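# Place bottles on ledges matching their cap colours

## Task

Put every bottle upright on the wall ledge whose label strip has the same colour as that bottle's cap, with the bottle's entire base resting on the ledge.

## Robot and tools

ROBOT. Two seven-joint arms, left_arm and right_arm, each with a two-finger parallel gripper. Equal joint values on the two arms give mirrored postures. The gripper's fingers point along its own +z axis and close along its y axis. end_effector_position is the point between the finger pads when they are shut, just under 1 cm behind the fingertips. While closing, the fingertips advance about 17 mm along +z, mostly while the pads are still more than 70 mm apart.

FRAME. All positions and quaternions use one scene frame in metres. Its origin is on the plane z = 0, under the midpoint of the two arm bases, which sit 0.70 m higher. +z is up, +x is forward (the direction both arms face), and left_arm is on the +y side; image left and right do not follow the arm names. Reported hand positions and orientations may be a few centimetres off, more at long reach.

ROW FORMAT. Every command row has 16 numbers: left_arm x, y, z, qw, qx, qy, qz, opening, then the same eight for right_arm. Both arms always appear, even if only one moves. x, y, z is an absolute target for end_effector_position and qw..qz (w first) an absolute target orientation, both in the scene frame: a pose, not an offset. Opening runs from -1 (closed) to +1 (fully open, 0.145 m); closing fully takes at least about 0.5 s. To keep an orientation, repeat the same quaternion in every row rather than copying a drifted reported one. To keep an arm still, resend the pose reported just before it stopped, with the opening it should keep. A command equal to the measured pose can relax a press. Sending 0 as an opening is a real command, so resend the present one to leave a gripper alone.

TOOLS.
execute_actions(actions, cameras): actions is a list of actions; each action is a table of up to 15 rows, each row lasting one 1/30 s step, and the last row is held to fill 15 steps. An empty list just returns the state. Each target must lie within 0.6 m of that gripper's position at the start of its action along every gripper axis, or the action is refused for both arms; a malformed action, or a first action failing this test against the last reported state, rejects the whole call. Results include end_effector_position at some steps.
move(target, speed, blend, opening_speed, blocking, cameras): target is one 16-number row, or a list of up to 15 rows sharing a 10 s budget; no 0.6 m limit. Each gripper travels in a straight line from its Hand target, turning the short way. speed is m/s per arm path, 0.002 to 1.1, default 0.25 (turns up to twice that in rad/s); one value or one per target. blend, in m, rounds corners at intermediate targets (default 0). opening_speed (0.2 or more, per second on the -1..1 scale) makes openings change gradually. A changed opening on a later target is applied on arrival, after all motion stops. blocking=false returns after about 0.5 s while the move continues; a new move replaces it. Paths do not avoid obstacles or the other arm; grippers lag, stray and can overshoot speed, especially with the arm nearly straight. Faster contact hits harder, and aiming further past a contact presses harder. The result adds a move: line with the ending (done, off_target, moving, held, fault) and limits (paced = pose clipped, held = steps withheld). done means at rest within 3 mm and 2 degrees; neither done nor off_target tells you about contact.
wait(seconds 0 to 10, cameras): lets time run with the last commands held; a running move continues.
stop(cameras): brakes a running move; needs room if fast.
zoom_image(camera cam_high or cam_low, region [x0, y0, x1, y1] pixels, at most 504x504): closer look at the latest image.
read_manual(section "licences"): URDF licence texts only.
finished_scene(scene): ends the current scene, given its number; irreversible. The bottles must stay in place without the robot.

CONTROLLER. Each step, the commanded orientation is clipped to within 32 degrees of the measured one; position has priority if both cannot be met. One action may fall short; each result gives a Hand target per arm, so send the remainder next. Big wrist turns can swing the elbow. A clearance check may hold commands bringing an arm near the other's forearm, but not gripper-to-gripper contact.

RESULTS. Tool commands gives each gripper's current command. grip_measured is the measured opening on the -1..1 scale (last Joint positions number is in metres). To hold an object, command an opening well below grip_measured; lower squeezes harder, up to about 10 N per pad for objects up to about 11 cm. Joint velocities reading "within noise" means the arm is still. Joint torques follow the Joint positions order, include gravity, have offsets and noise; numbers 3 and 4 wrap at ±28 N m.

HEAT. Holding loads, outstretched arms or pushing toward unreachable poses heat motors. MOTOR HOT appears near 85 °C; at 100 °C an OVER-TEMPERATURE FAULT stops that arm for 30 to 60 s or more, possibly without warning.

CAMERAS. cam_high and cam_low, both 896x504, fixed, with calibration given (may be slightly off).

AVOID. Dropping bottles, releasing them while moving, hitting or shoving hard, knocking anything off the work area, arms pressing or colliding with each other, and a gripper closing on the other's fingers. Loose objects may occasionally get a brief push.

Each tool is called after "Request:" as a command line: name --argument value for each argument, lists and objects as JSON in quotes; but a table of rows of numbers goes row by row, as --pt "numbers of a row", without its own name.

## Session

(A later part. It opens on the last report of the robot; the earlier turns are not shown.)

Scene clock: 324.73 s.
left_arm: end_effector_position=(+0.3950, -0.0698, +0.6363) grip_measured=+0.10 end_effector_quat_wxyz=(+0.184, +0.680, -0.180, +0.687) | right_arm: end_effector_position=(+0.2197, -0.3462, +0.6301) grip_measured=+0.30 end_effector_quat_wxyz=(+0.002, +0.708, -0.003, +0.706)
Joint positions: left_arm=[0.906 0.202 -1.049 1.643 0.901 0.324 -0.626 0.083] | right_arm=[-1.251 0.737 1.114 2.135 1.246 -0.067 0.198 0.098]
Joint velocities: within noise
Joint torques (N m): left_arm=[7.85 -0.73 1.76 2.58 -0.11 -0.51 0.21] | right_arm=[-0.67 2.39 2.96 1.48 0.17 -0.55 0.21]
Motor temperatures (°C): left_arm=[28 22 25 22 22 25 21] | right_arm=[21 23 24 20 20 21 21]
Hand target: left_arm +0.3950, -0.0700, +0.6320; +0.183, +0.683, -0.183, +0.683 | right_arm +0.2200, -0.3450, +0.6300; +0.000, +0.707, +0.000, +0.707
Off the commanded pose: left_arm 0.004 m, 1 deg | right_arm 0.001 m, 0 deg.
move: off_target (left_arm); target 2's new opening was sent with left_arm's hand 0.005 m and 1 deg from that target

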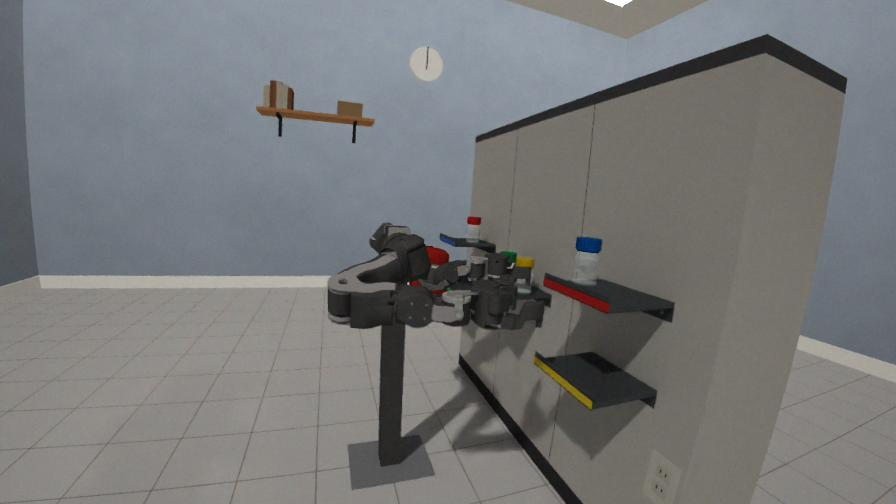

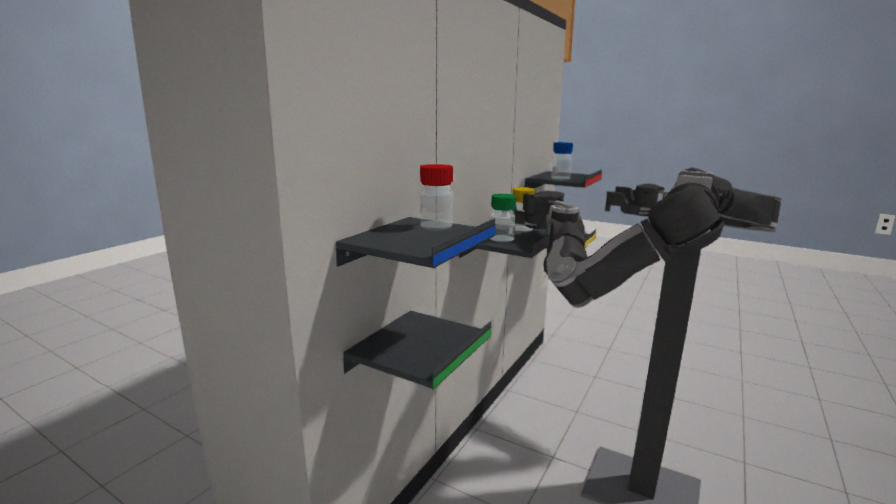

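Request:
move --pt "0.395 -0.07 0.641 0.183 0.683 -0.183 0.683 0.1 0.22 -0.345 0.63 0 0.7071 0 0.7071 0.3" --pt "0.291 -0.01 0.646 0.183 0.683 -0.183 0.683 0.1 0.22 -0.345 0.63 0 0.7071 0 0.7071 0.3" --pt "0.291 0.105 0.648 0.183 0.683 -0.183 0.683 0.3 0.22 -0.345 0.63 0 0.7071 0 0.7071 0.3" --pt "0.33 0.085 0.648 0.183 0.683 -0.183 0.683 0.3 0.22 -0.345 0.63 0 0.7071 0 0.7071 0.3" --speed '[0.05, 0.12, 0.2, 0.1]'

Request:
zoom_image --camera "cam_low" --region '[450, 160, 600, 270]'

Request:
zoom_image --camera "cam_high" --region '[450, 220, 570, 310]'

Scene clock: 341.73 s.
left_arm: end_effector_position=(+0.3302, +0.0854, +0.6495) grip_measured=+0.30 end_effector_quat_wxyz=(+0.183, +0.682, -0.180, +0.685) | right_arm: end_effector_position=(+0.2197, -0.3462, +0.6301) grip_measured=+0.30 end_effector_quat_wxyz=(+0.002, +0.708, -0.003, +0.706)
Joint positions: left_arm=[0.607 1.001 -0.741 2.215 1.167 0.224 -0.439 0.098] | right_arm=[-1.251 0.737 1.114 2.135 1.246 -0.067 0.198 0.098]
Joint velocities: within noise
Joint torques (N m): left_arm=[5.76 2.65 1.96 2.09 -0.11 -0.48 0.19] | right_arm=[-0.67 2.39 2.88 1.46 0.18 -0.56 0.19]
Motor temperatures (°C): left_arm=[27 22 25 22 22 25 21] | right_arm=[21 23 24 20 20 21 21]
Hand target: left_arm +0.3300, +0.0850, +0.6481; +0.183, +0.683, -0.183, +0.683 | right_arm +0.2200, -0.3450, +0.6300; +0.000, +0.707, +0.000, +0.707
Off the commanded pose: left_arm 0.002 m, 0 deg | right_arm 0.001 m, 0 deg.
move: done

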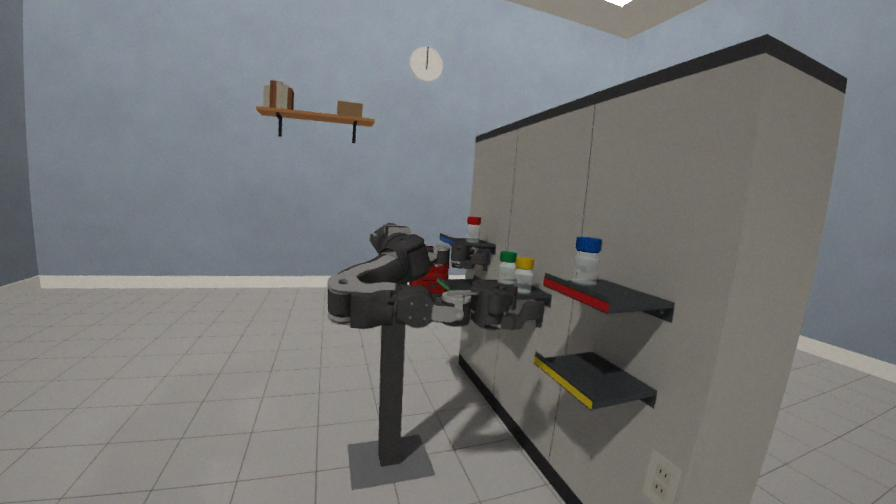

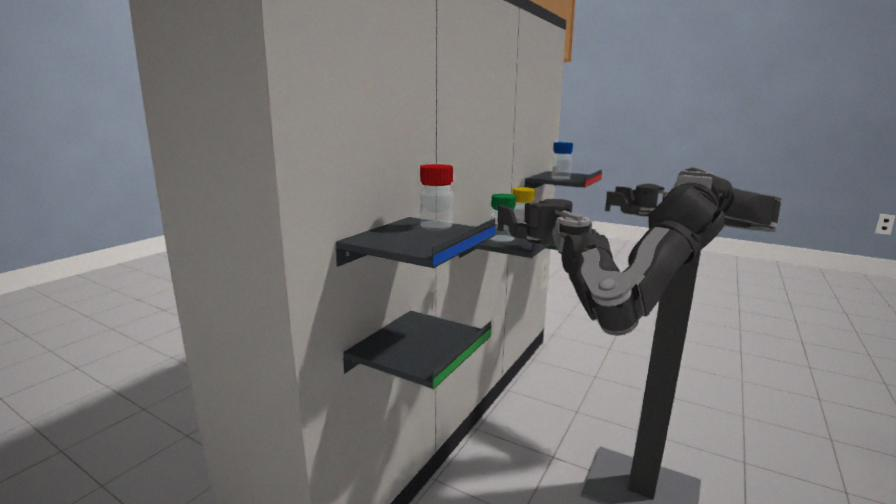

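Scaled by 3.360 from the camera's 896x504 image, which has a finer 1280x720 frame.

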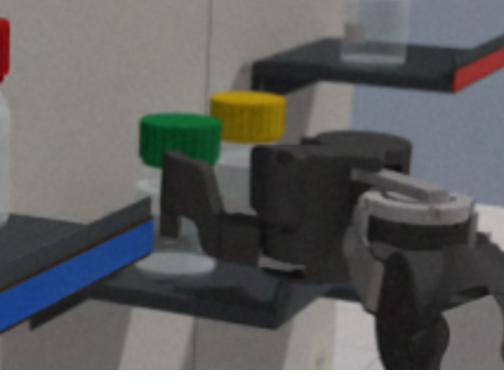

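Scaled by 4.200 from the camera's 896x504 image, which has a finer 1280x720 frame.

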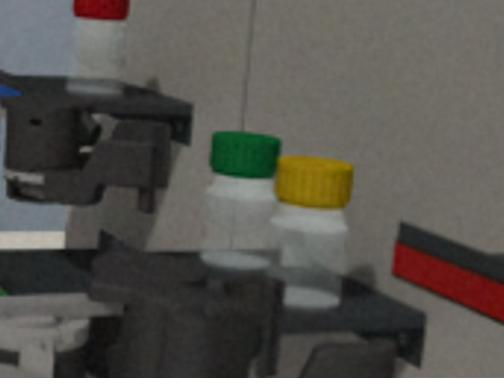

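Request:
move --pt "0.398 0.046 0.643 0.183 0.683 -0.183 0.683 0.3 0.22 -0.345 0.63 0 0.7071 0 0.7071 0.3" --pt "0.398 0.046 0.643 0.183 0.683 -0.183 0.683 -0.5 0.22 -0.345 0.63 0 0.7071 0 0.7071 0.3" --speed 0.08 --opening_speed 0.5

Request:
zoom_image --camera "cam_low" --region '[450, 160, 600, 270]'

Request:
zoom_image --camera "cam_high" --region '[450, 220, 570, 310]'

Scene clock: 362.83 s.
left_arm: end_effector_position=(+0.3980, +0.0463, +0.6443) grip_measured=-0.30 end_effector_quat_wxyz=(+0.184, +0.682, -0.181, +0.684) | right_arm: end_effector_position=(+0.2197, -0.3462, +0.6301) grip_measured=+0.30 end_effector_quat_wxyz=(+0.002, +0.708, -0.003, +0.706)
Joint positions: left_arm=[0.835 0.668 -0.878 1.846 1.064 0.29 -0.38 0.053] | right_arm=[-1.251 0.737 1.114 2.135 1.246 -0.067 0.198 0.098]
Joint velocities: within noise
Joint torques (N m): left_arm=[8.24 1.15 2.33 2.4 -0.1 -0.56 0.15] | right_arm=[-0.59 2.33 2.95 1.51 0.18 -0.54 0.18]
Motor temperatures (°C): left_arm=[27 22 25 22 22 25 21] | right_arm=[21 23 24 20 20 21 21]
Hand target: left_arm +0.3980, +0.0461, +0.6430; +0.183, +0.683, -0.183, +0.683 | right_arm +0.2200, -0.3450, +0.6300; +0.000, +0.707, +0.000, +0.707
Off the commanded pose: left_arm 0.001 m, 0 deg | right_arm 0.001 m, 0 deg.
move: done

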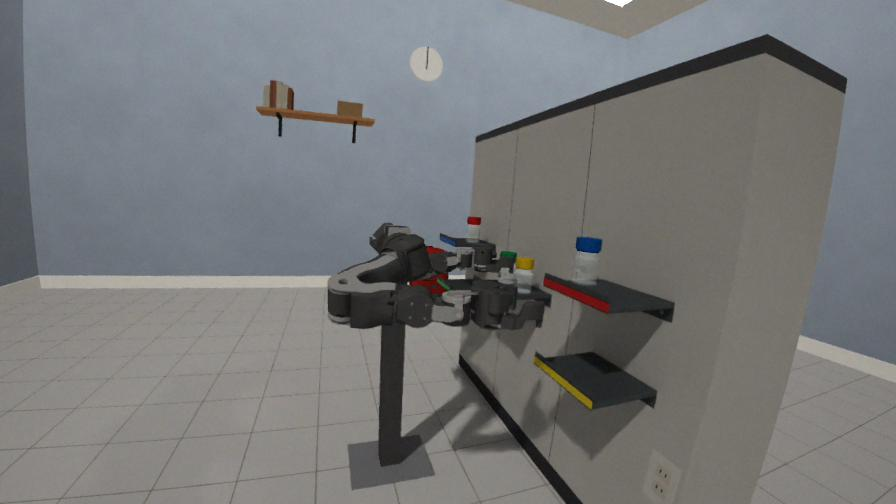

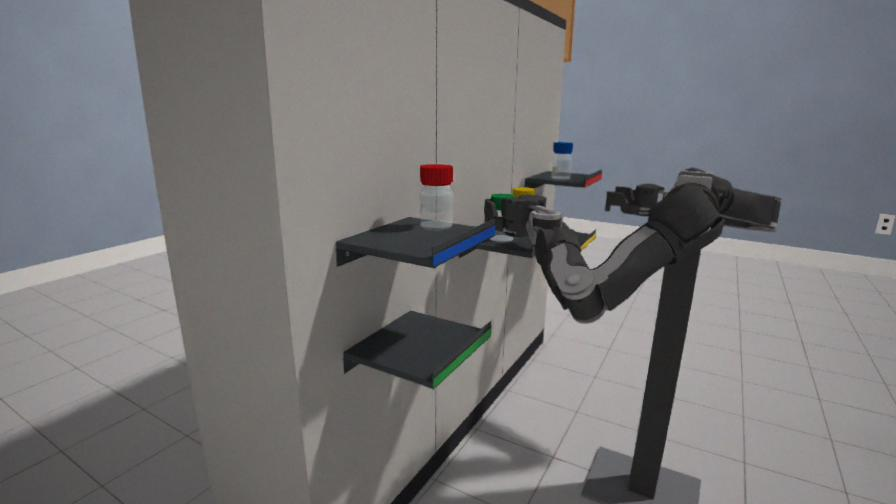

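Scaled by 3.360 from the camera's 896x504 image, which has a finer 1280x720 frame.

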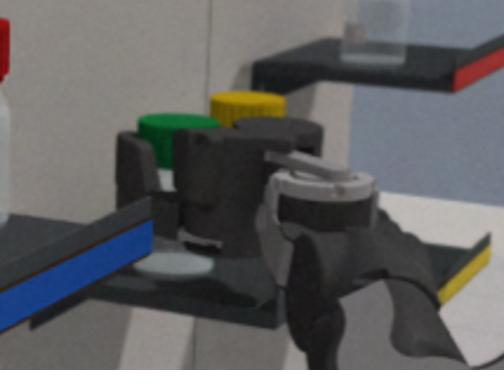

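Scaled by 4.200 from the camera's 896x504 image, which has a finer 1280x720 frame.

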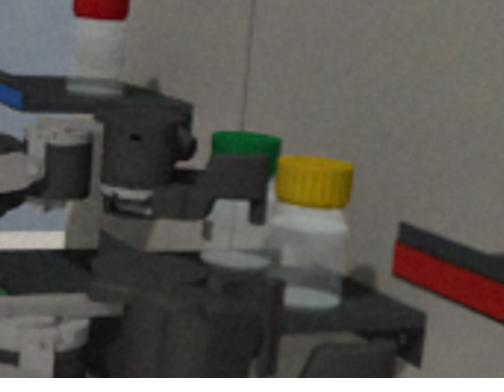

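Request:
move --pt "0.398 0.046 0.69 0.183 0.683 -0.183 0.683 -0.5 0.22 -0.345 0.63 0 0.7071 0 0.7071 0.3" --pt "0.28 0.115 0.69 0.183 0.683 -0.183 0.683 -0.5 0.22 -0.345 0.63 0 0.7071 0 0.7071 0.3" --pt "0.26 0.29 0.6 0 0.7071 0 0.7071 -0.5 0.27 -0.2 0.637 -0.183 0.683 0.183 0.683 0.3" --pt "0.33 0.29 0.585 0 0.7071 0 0.7071 -0.5 0.326 -0.11 0.64 -0.183 0.683 0.183 0.683 0.3" --speed 0.15

Request:
zoom_image --camera "cam_low" --region '[330, 200, 540, 390]'

Request:
zoom_image --camera "cam_high" --region '[450, 220, 570, 310]'

Scene clock: 384.57 s.
left_arm: end_effector_position=(+0.3291, +0.2906, +0.5818) grip_measured=-0.30 end_effector_quat_wxyz=(-0.002, +0.711, +0.002, +0.703) | right_arm: end_effector_position=(+0.3257, -0.1098, +0.6394) grip_measured=+0.30 end_effector_quat_wxyz=(-0.183, +0.683, +0.186, +0.682)
Joint positions: left_arm=[0.662 1.564 -1.259 1.962 1.317 -0.533 -0.472 0.053] | right_arm=[-1.197 1.952 0.809 2.205 1.431 -0.408 -0.465 0.098]
Joint velocities: within noise
Joint torques (N m): left_arm=[5.16 4.95 3.44 1.33 -0.11 -0.75 0.24] | right_arm=[3.94 2.02 3.78 0.84 -0.06 -0.53 -0.17]
Motor temperatures (°C): left_arm=[27 22 25 22 22 25 21] | right_arm=[21 23 24 20 20 21 21]
Hand target: left_arm +0.3300, +0.2900, +0.5851; +0.000, +0.707, +0.000, +0.707 | right_arm +0.3260, -0.1100, +0.6400; -0.183, +0.683, +0.183, +0.683
Off the commanded pose: left_arm 0.003 m, 1 deg | right_arm 0.001 m, 0 deg.
move: done

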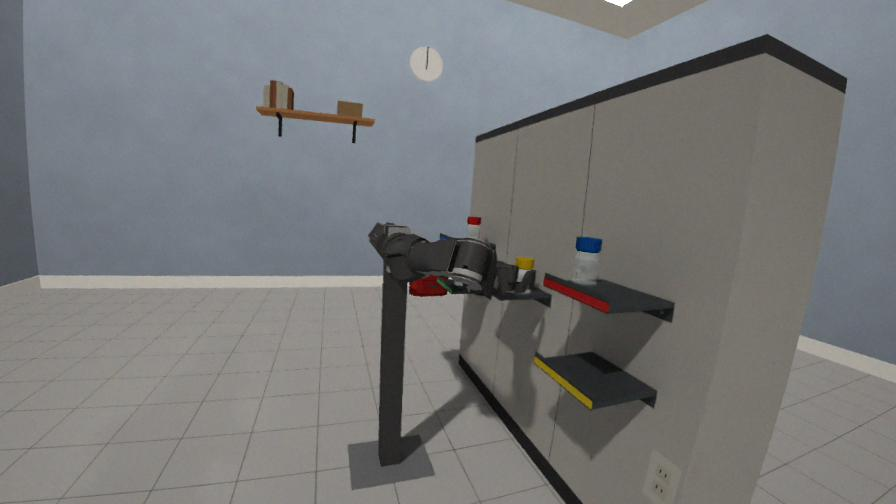

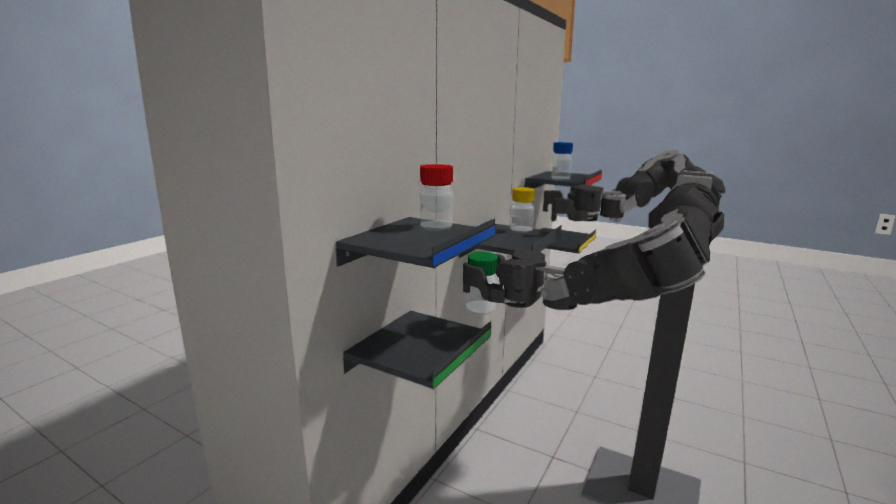

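Scaled by 2.400 from the camera's 896x504 image, which has a finer 1280x720 frame.

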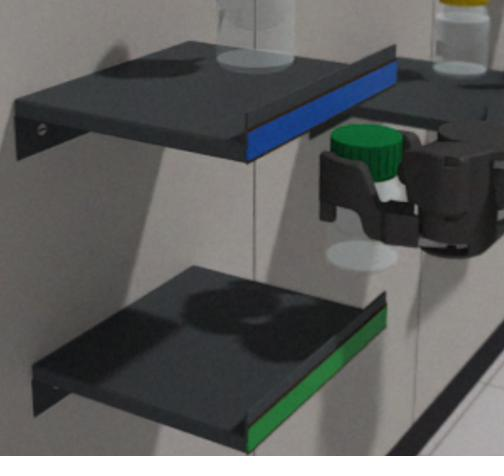

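Scaled by 4.200 from the camera's 896x504 image, which has a finer 1280x720 frame.

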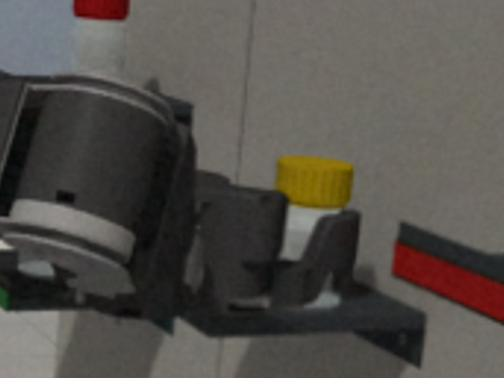

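Request:
move --pt "0.395 0.29 0.582 0 0.7071 0 0.7071 -0.5 0.395 -0.07 0.643 -0.183 0.683 0.183 0.683 0.3" --pt "0.395 0.29 0.562 0 0.7071 0 0.7071 -0.5 0.396 -0.07 0.643 -0.183 0.683 0.183 0.683 0.3" --speed 0.08

Request:
zoom_image --camera "cam_low" --region '[330, 200, 540, 390]'

Request:
zoom_image --camera "cam_high" --region '[450, 220, 570, 310]'

Request:
zoom_image --camera "cam_low" --region '[480, 160, 620, 270]'

Scene clock: 397.10 s.
left_arm: end_effector_position=(+0.3945, +0.2909, +0.5594) grip_measured=-0.30 end_effector_quat_wxyz=(-0.002, +0.712, +0.002, +0.702) | right_arm: end_effector_position=(+0.3610, -0.1026, +0.6508) grip_measured=+0.30 end_effector_quat_wxyz=(-0.204, +0.698, +0.256, +0.637)
Joint positions: left_arm=[0.775 1.259 -1.237 1.621 1.31 -0.401 -0.382 0.053] | right_arm=[-1.31 1.998 1.113 1.978 1.558 -0.133 -0.148 0.098]
Joint velocities: within noise
Joint torques (N m): left_arm=[6.63 4.05 3.51 1.29 -0.17 -0.96 0.23] | right_arm=[4.52 1.07 5.31 0.14 0.09 -0.33 0.16]
Motor temperatures (°C): left_arm=[27 22 26 22 22 25 21] | right_arm=[21 23 24 20 20 21 21]
Hand target: left_arm +0.3950, +0.2899, +0.5620; +0.000, +0.707, +0.000, +0.707 | right_arm +0.3608, -0.1019, +0.6515; -0.206, +0.698, +0.257, +0.636
Off the commanded pose: left_arm 0.003 m, 1 deg | right_arm 0.048 m, 10 deg.
joint sent to its limit (right arm) — joint 1 (shoulder pitch), lower limit; joint 2 (shoulder roll), upper limit; joint 5 (forearm roll), upper limit. The joint targets are off in position and orientation.
move: off_target (right_arm)

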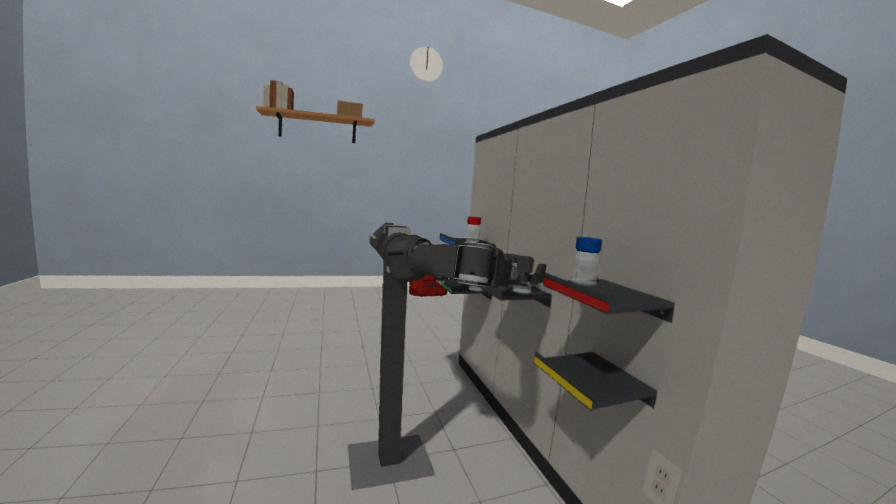

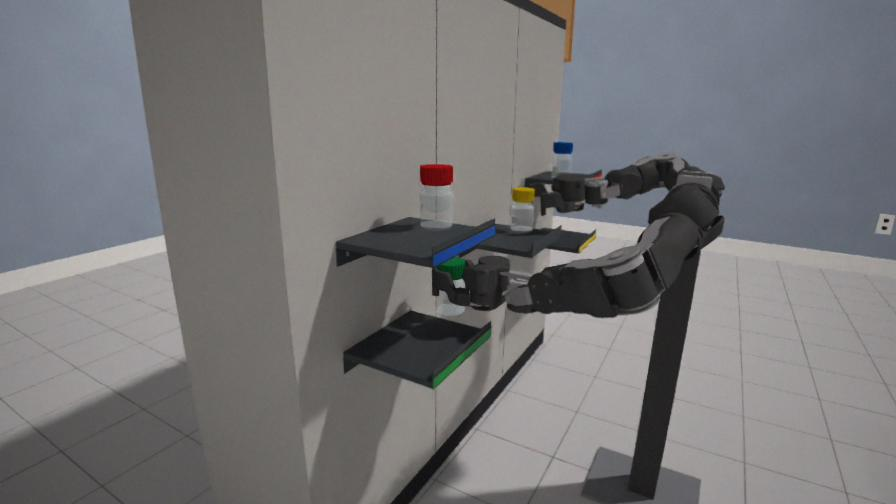

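Scaled by 2.400 from the camera's 896x504 image, which has a finer 1280x720 frame.

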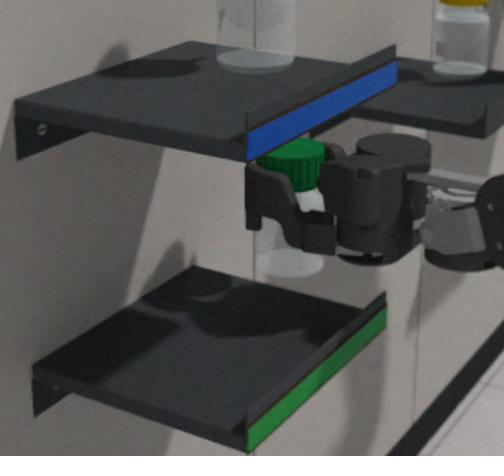

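Scaled by 4.200 from the camera's 896x504 image, which has a finer 1280x720 frame.

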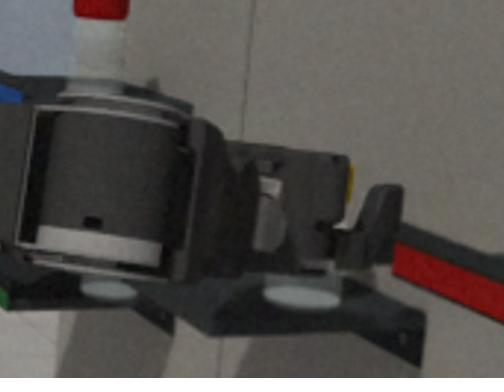

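Scaled by 3.600 from the camera's 896x504 image, which has a finer 1280x720 frame.

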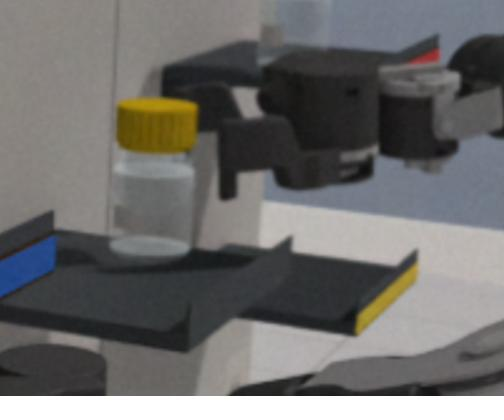

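Request:
move --pt "0.395 0.29 0.552 0 0.7071 0 0.7071 -0.5 0.29 -0.13 0.65 -0.183 0.683 0.183 0.683 0.3" --speed 0.04

Request:
zoom_image --camera "cam_low" --region '[400, 240, 500, 330]'

Scene clock: 414.03 s.
left_arm: end_effector_position=(+0.3950, +0.2918, +0.5524) grip_measured=-0.30 end_effector_quat_wxyz=(-0.003, +0.709, +0.002, +0.705) | right_arm: end_effector_position=(+0.2899, -0.1294, +0.6512) grip_measured=+0.30 end_effector_quat_wxyz=(-0.184, +0.682, +0.185, +0.683)
Joint positions: left_arm=[0.754 1.239 -1.237 1.592 1.296 -0.43 -0.378 0.053] | right_arm=[-1.311 1.636 0.999 2.36 1.355 -0.231 -0.347 0.098]
Joint velocities: within noise
Joint torques (N m): left_arm=[5.89 3.57 2.92 1.18 -0.14 -0.89 0.24] | right_arm=[2.41 1.46 2.15 1.07 -0.15 -0.57 -0.15]
Motor temperatures (°C): left_arm=[27 23 26 21 22 26 21] | right_arm=[22 23 25 20 20 21 21]
Hand target: left_arm +0.3950, +0.2900, +0.5520; +0.000, +0.707, +0.000, +0.707 | right_arm +0.2900, -0.1300, +0.6500; -0.183, +0.683, +0.183, +0.683
Off the commanded pose: left_arm 0.002 m, 1 deg | right_arm 0.001 m, 0 deg.
joint sent to its limit (right arm) — joint 1 (shoulder pitch), lower limit. The joint targets still meet the commanded pose.
move: done

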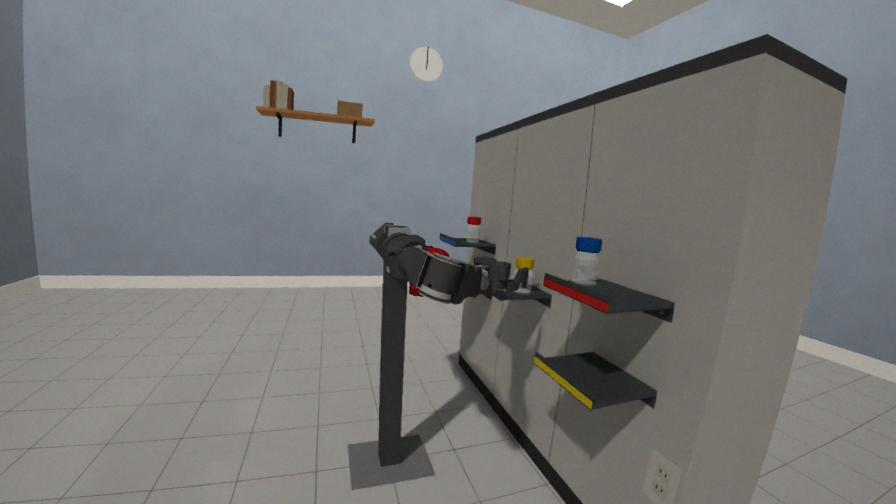

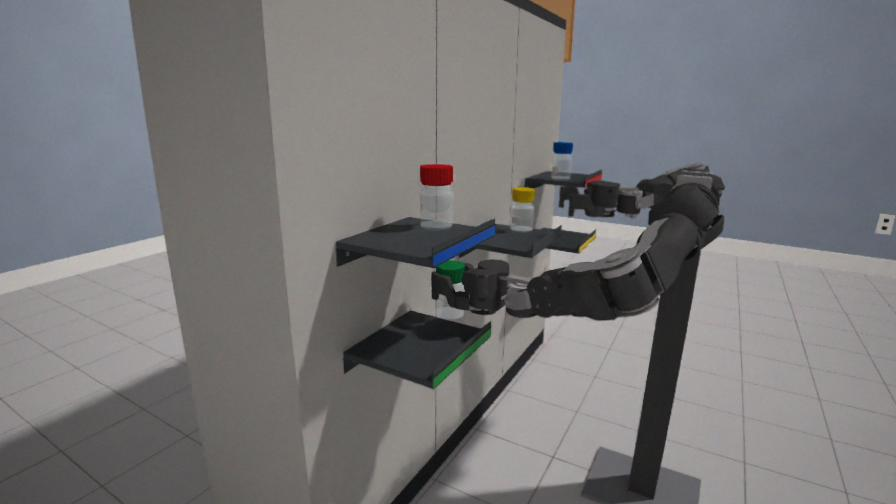

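Scaled by 5.040 from the camera's 896x504 image, which has a finer 1280x720 frame.

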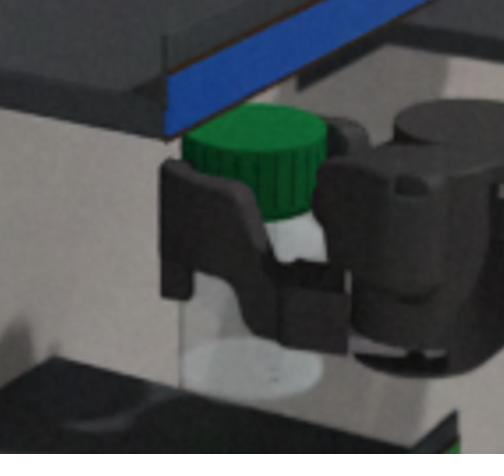

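Request:
move --pt "0.395 0.30 0.565 0 0.7071 0 0.7071 -0.5 0.25 -0.18 0.6 0 0.7071 0 0.7071 0.3" --pt "0.395 0.395 0.565 0 0.7071 0 0.7071 -0.5 0.26 -0.18 0.42 0 0.7071 0 0.7071 0.3" --pt "0.395 0.395 0.558 0 0.7071 0 0.7071 -0.5 0.38 -0.14 0.36 0 0.7071 0 0.7071 0.3" --speed 0.12

Request:
zoom_image --camera "cam_low" --region '[330, 230, 500, 390]'

Scene clock: 439.73 s.
left_arm: end_effector_position=(+0.3944, +0.3967, +0.5570) grip_measured=-0.30 end_effector_quat_wxyz=(-0.003, +0.711, +0.001, +0.703) | right_arm: end_effector_position=(+0.3024, -0.1963, +0.4537) grip_measured=+0.30 end_effector_quat_wxyz=(-0.118, +0.876, +0.225, +0.409)
Joint positions: left_arm=[0.77 1.305 -1.214 1.182 1.543 -0.453 0.148 0.053] | right_arm=[-1.311 1.998 0.474 1.853 1.558 -0.174 -0.12 0.098]
Joint velocities: within noise
Joint torques (N m): left_arm=[5.95 4.92 3.21 0.29 0.28 -0.96 0.23] | right_arm=[3.94 1.44 3.74 0.7 0.11 -0.26 0.2]
Motor temperatures (°C): left_arm=[27 23 26 21 22 26 21] | right_arm=[21 23 24 20 20 21 21]
Hand target: left_arm +0.3949, +0.3951, +0.5579; +0.000, +0.707, +0.000, +0.707 | right_arm +0.3022, -0.1954, +0.4537; -0.121, +0.876, +0.226, +0.408
Off the commanded pose: left_arm 0.002 m, 1 deg | right_arm 0.134 m, 49 deg; orientation clipped.
joint sent to its limit (right arm) — joint 1 (shoulder pitch), lower limit; joint 2 (shoulder roll), upper limit; joint 5 (forearm roll), upper limit. The joint targets are off in position and orientation.
move: off_target (right_arm); limits=paced

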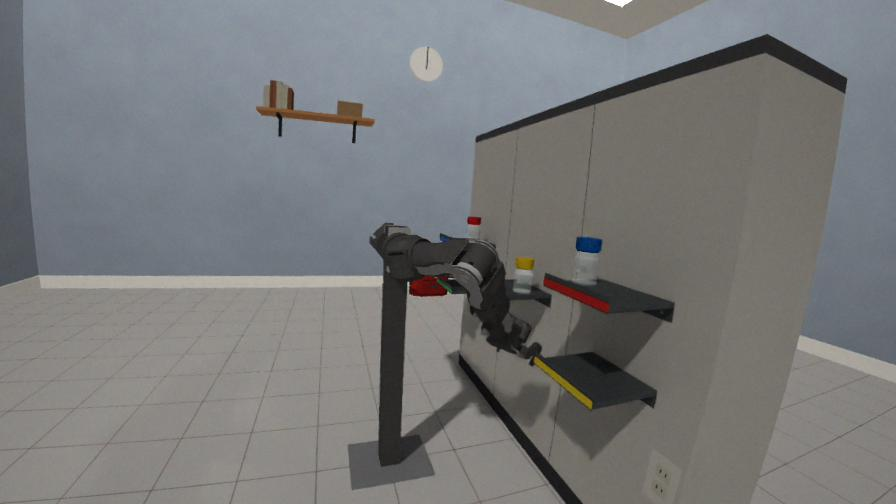

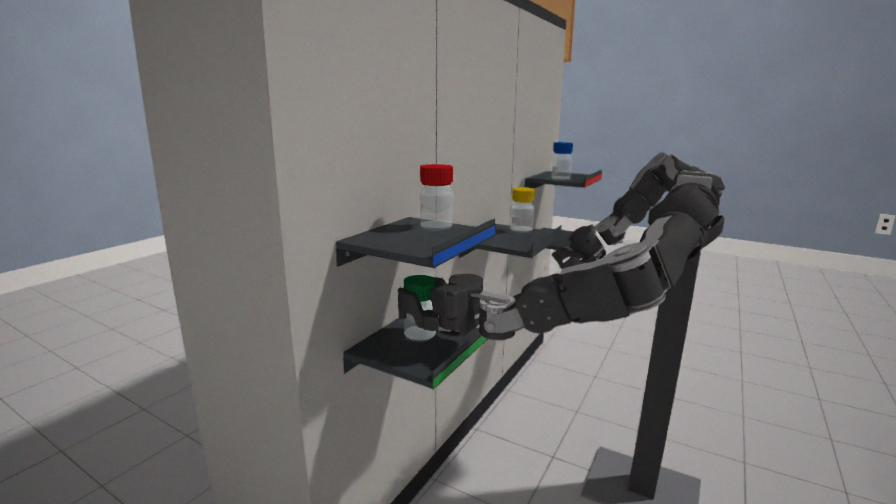

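Scaled by 2.965 from the camera's 896x504 image, which has a finer 1280x720 frame.

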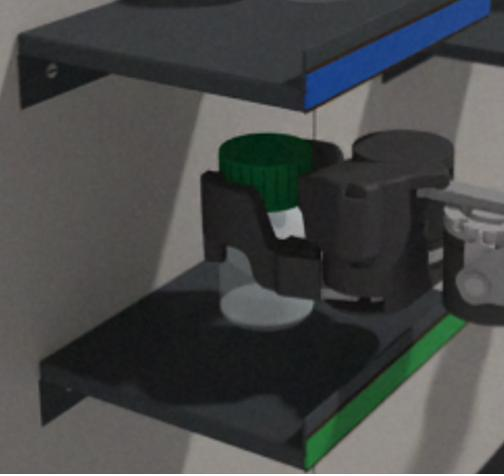

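Request:
move --pt "0.395 0.395 0.545 0 0.7071 0 0.7071 -0.5 0.24 -0.2 0.38 0 0.877 0 0.48 0.3" --pt "0.395 0.395 0.545 0 0.7071 0 0.7071 0.1 0.24 -0.2 0.38 0 0.877 0 0.48 0.3" --pt "0.395 0.395 0.552 0 0.7071 0 0.7071 0.1 0.15 -0.2 0.2 0 0.96 0 0.28 0.3" --pt "0.25 0.395 0.56 0 0.7071 0 0.7071 0.1 0.08 -0.2 0.13 0 1 0 0 0.3" --speed '[0.04, 0.1, 0.15, 0.15]' --opening_speed 0.8

Request:
zoom_image --camera "cam_low" --region '[330, 150, 600, 390]'

Scene clock: 467.13 s.
left_arm: end_effector_position=(+0.3727, +0.3941, +0.5546) grip_measured=+0.10 end_effector_quat_wxyz=(+0.002, +0.706, -0.002, +0.708) | right_arm: end_effector_position=(+0.1392, -0.2012, +0.1890) grip_measured=+0.30 end_effector_quat_wxyz=(+0.002, +0.972, -0.001, +0.237)
Joint positions: left_arm=[0.691 1.385 -1.223 1.278 1.578 -0.543 0.143 0.083] | right_arm=[-0.249 0.49 -0.65 1.097 0.782 0.093 -0.268 0.098]
Joint velocities: within noise
Joint torques (N m): left_arm=[4.92 6.21 2.65 0.47 0.25 -0.7 -0.06] | right_arm=[0.54 2.36 0.53 2.37 -0.01 -0.23 0.09]
Motor temperatures (°C): left_arm=[26 23 26 21 21 26 21] | right_arm=[21 23 24 19 20 21 21]
Hand target: left_arm +0.3721, +0.3950, +0.5534; +0.000, +0.707, +0.000, +0.707 | right_arm +0.1388, -0.2001, +0.1889; +0.000, +0.972, +0.000, +0.237
Off the commanded pose: left_arm 0.123 m, 0 deg | right_arm 0.084 m, 27 deg; orientation clipped.
move: off_target (left_arm, right_arm; path cut at 10 s); path passed 3 of 4 targets; target 2's new opening was sent with left_arm's hand 0.009 m and 2 deg from that target; limits=paced

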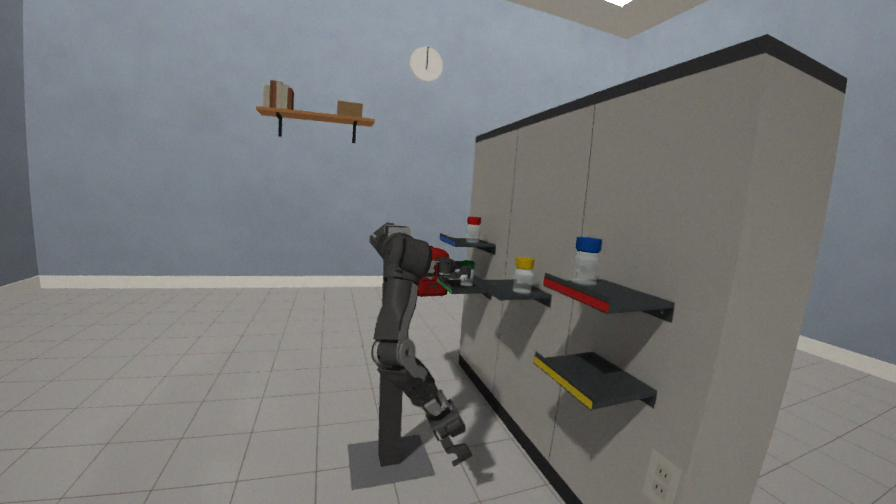

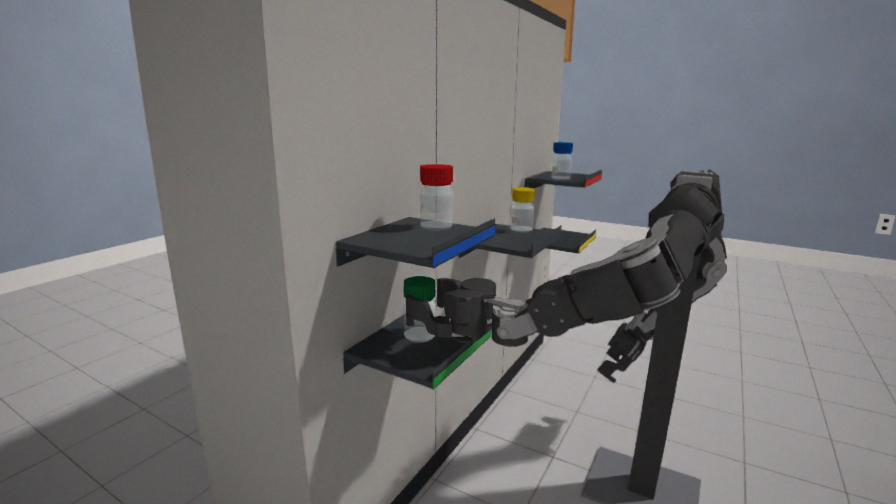

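Scaled by 1.867 from the camera's 896x504 image, which has a finer 1280x720 frame.

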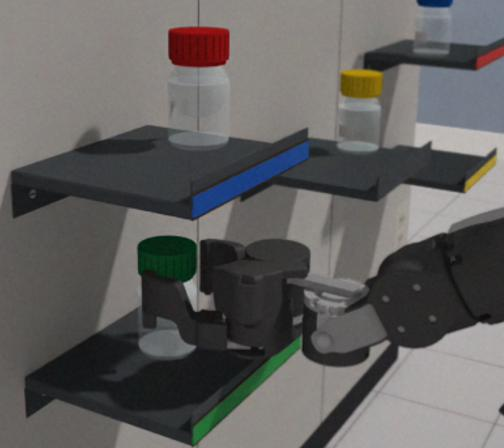

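Request:
move --pt "0.27 0.395 0.56 0 0.7071 0 0.7071 0.1 0.2 -0.2 0.38 0 0.7071 0 0.7071 0.3" --pt "0.24 0.395 0.56 0 0.7071 0 0.7071 0.3 0.25 -0.17 0.62 -0.183 0.683 0.183 0.683 0.3" --pt "0.24 0.38 0.70 0 0.7071 0 0.7071 0.3 0.326 -0.11 0.645 -0.183 0.683 0.183 0.683 0.3" --speed 0.15

Request:
zoom_image --camera "cam_low" --region '[330, 150, 600, 390]'

Request:
zoom_image --camera "cam_high" --region '[450, 220, 570, 310]'

Scene clock: 484.50 s.
left_arm: end_effector_position=(+0.2395, +0.3798, +0.7012) grip_measured=+0.30 end_effector_quat_wxyz=(+0.000, +0.705, -0.002, +0.709) | right_arm: end_effector_position=(+0.3254, -0.1092, +0.6439) grip_measured=+0.30 end_effector_quat_wxyz=(-0.184, +0.684, +0.187, +0.681)
Joint positions: left_arm=[-1.41 0.918 1.528 1.98 1.513 0.112 0.248 0.098] | right_arm=[-1.242 1.926 0.891 2.213 1.436 -0.357 -0.454 0.098]
Joint velocities: within noise
Joint torques (N m): left_arm=[-0.22 1.81 2.74 0.68 0.32 -0.52 -0.06] | right_arm=[4.18 1.33 3.9 0.79 -0.06 -0.52 -0.18]
Motor temperatures (°C): left_arm=[25 24 27 21 21 26 21] | right_arm=[21 23 24 20 20 21 21]
Hand target: left_arm +0.2400, +0.3800, +0.7000; +0.000, +0.707, +0.000, +0.707 | right_arm +0.3260, -0.1100, +0.6450; -0.183, +0.683, +0.183, +0.683
Off the commanded pose: left_arm 0.001 m, 0 deg | right_arm 0.001 m, 0 deg.
joint sent to its limit (left arm) — joint 1 (shoulder pitch), lower limit. The joint targets still meet the commanded pose.
move: done

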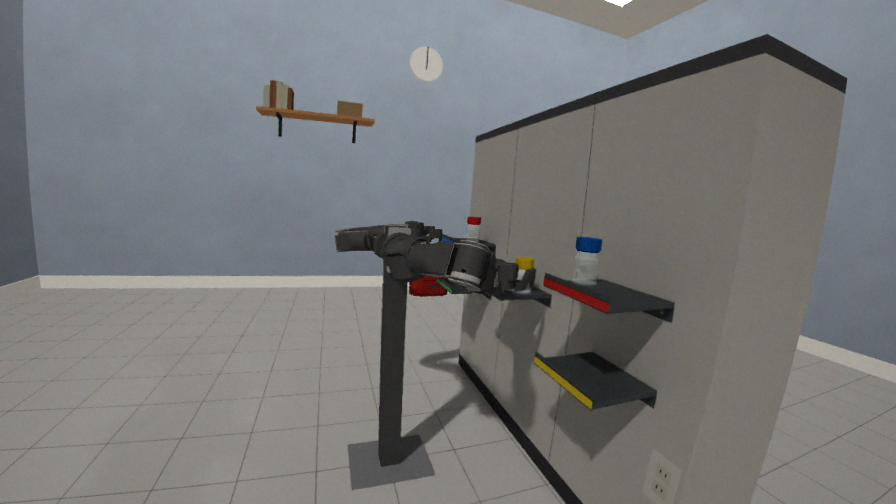

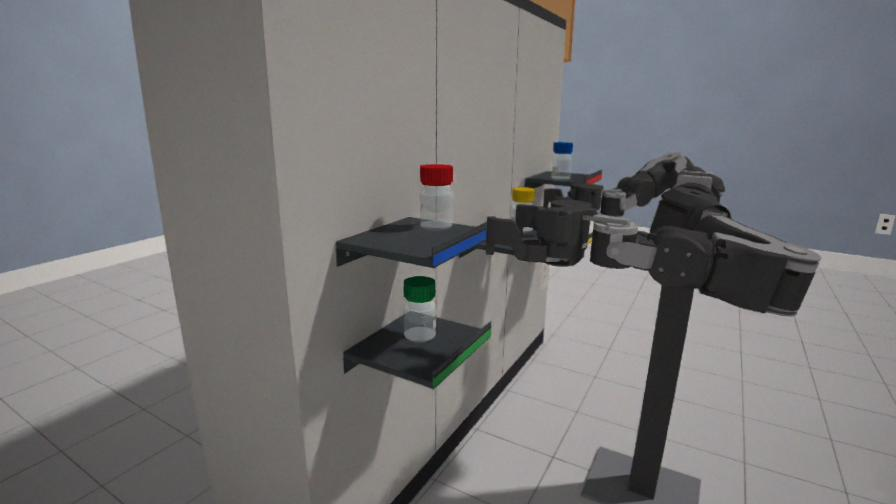

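Scaled by 1.867 from the camera's 896x504 image, which has a finer 1280x720 frame.

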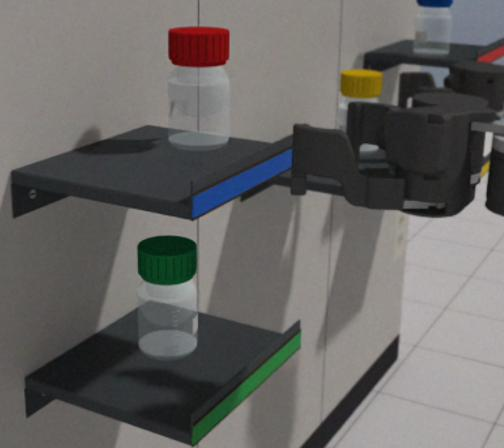

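Scaled by 4.200 from the camera's 896x504 image, which has a finer 1280x720 frame.

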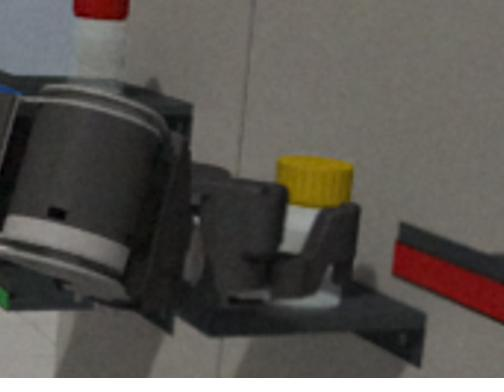

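Request:
move --pt "0.24 0.25 0.62 0 0.7071 0 0.7071 0.3 0.27 -0.15 0.65 -0.183 0.683 0.183 0.683 0.3" --pt "0.22 0.2 0.4 0 0.82 0 0.572 0.3 0.22 -0.2 0.4 0 0.82 0 0.572 0.3" --pt "0.14 0.2 0.2 0 0.96 0 0.28 0.3 0.14 -0.2 0.2 0 0.96 0 0.28 0.3" --speed 0.25 --cameras '[]'

Request:
move --pt "0.32 0.12 0.35 0 0.766 0 0.643 0.3 0.32 -0.12 0.35 0 0.766 0 0.643 0.3" --pt "0.40 0.12 0.40 0 0.7071 0 0.7071 0.3 0.40 -0.12 0.40 0 0.7071 0 0.7071 0.3" --speed 0.25

Scene clock: 514.77 s.
left_arm: end_effector_position=(+0.1407, +0.2009, +0.2008) grip_measured=+0.30 end_effector_quat_wxyz=(-0.002, +0.959, +0.001, +0.282) | right_arm: end_effector_position=(+0.1402, -0.2006, +0.2001) grip_measured=+0.30 end_effector_quat_wxyz=(+0.001, +0.960, +0.000, +0.280)
Joint positions: left_arm=[-0.271 0.54 -0.723 1.149 0.816 -0.04 -0.317 0.098] | right_arm=[-0.297 0.51 -0.651 1.146 0.76 -0.008 -0.287 0.098]
Joint velocities: within noise
Joint torques (N m): left_arm=[1.09 2.31 -0.01 2.5 0.07 -0.31 0.28] | right_arm=[0.3 2.57 0.54 2.39 -0.01 -0.27 0.12]
Motor temperatures (°C): left_arm=[24 22 26 21 21 25 21] | right_arm=[22 23 24 19 20 21 21]
Hand target: left_arm +0.1399, +0.1999, +0.2000; +0.000, +0.960, +0.000, +0.280 | right_arm +0.1400, -0.1999, +0.2000; +0.000, +0.960, +0.000, +0.280
Off the commanded pose: left_arm 0.001 m, 0 deg | right_arm 0.001 m, 0 deg.
move: done; limits=paced
No camera images: "cameras" was empty.

Scene clock: 517.37 s.
left_arm: end_effector_position=(+0.4006, +0.1207, +0.4017) grip_measured=+0.30 end_effector_quat_wxyz=(-0.002, +0.706, +0.002, +0.708) | right_arm: end_effector_position=(+0.3997, -0.1209, +0.3994) grip_measured=+0.30 end_effector_quat_wxyz=(+0.003, +0.708, -0.001, +0.706)
Joint positions: left_arm=[0.298 0.25 -0.707 1.021 0.42 -0.442 -0.472 0.098] | right_arm=[0.274 0.223 -0.642 1.017 0.375 -0.427 -0.438 0.098]
Joint velocities: within noise
Joint torques (N m): left_arm=[6.37 0.12 0.39 4 -0.03 -0.65 0.24] | right_arm=[4.97 0.28 0.9 3.52 -0.08 -0.52 0.14]
Motor temperatures (°C): left_arm=[24 22 26 21 21 25 21] | right_arm=[21 23 24 20 20 21 21]
Hand target: left_arm +0.4000, +0.1199, +0.4000; +0.000, +0.707, +0.000, +0.707 | right_arm +0.4000, -0.1200, +0.4001; +0.000, +0.707, +0.000, +0.707
Off the commanded pose: left_arm 0.002 m, 0 deg | right_arm 0.001 m, 0 deg.
move: done

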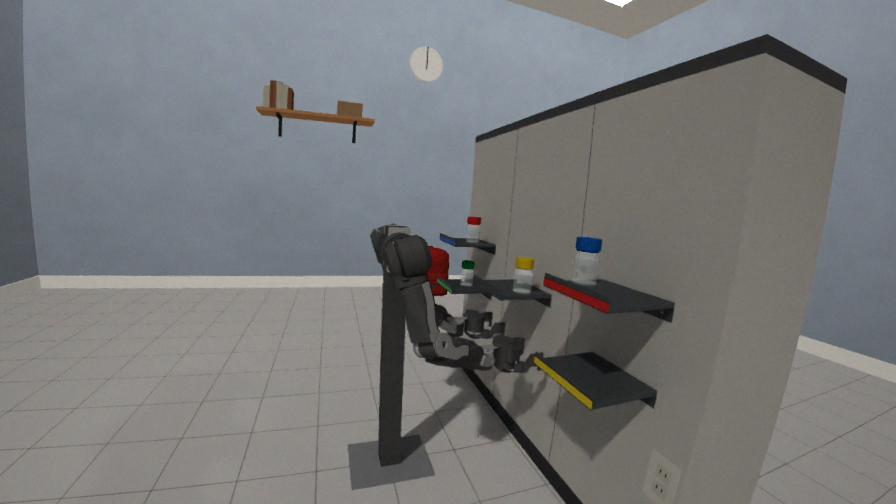

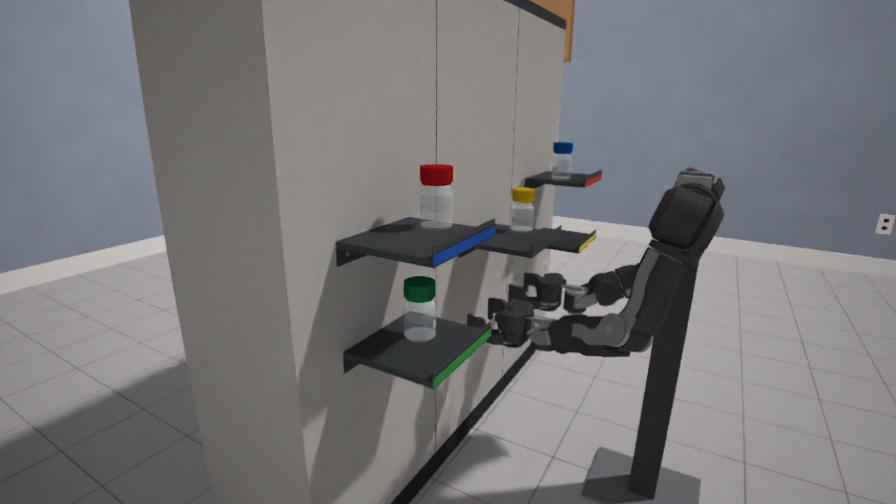

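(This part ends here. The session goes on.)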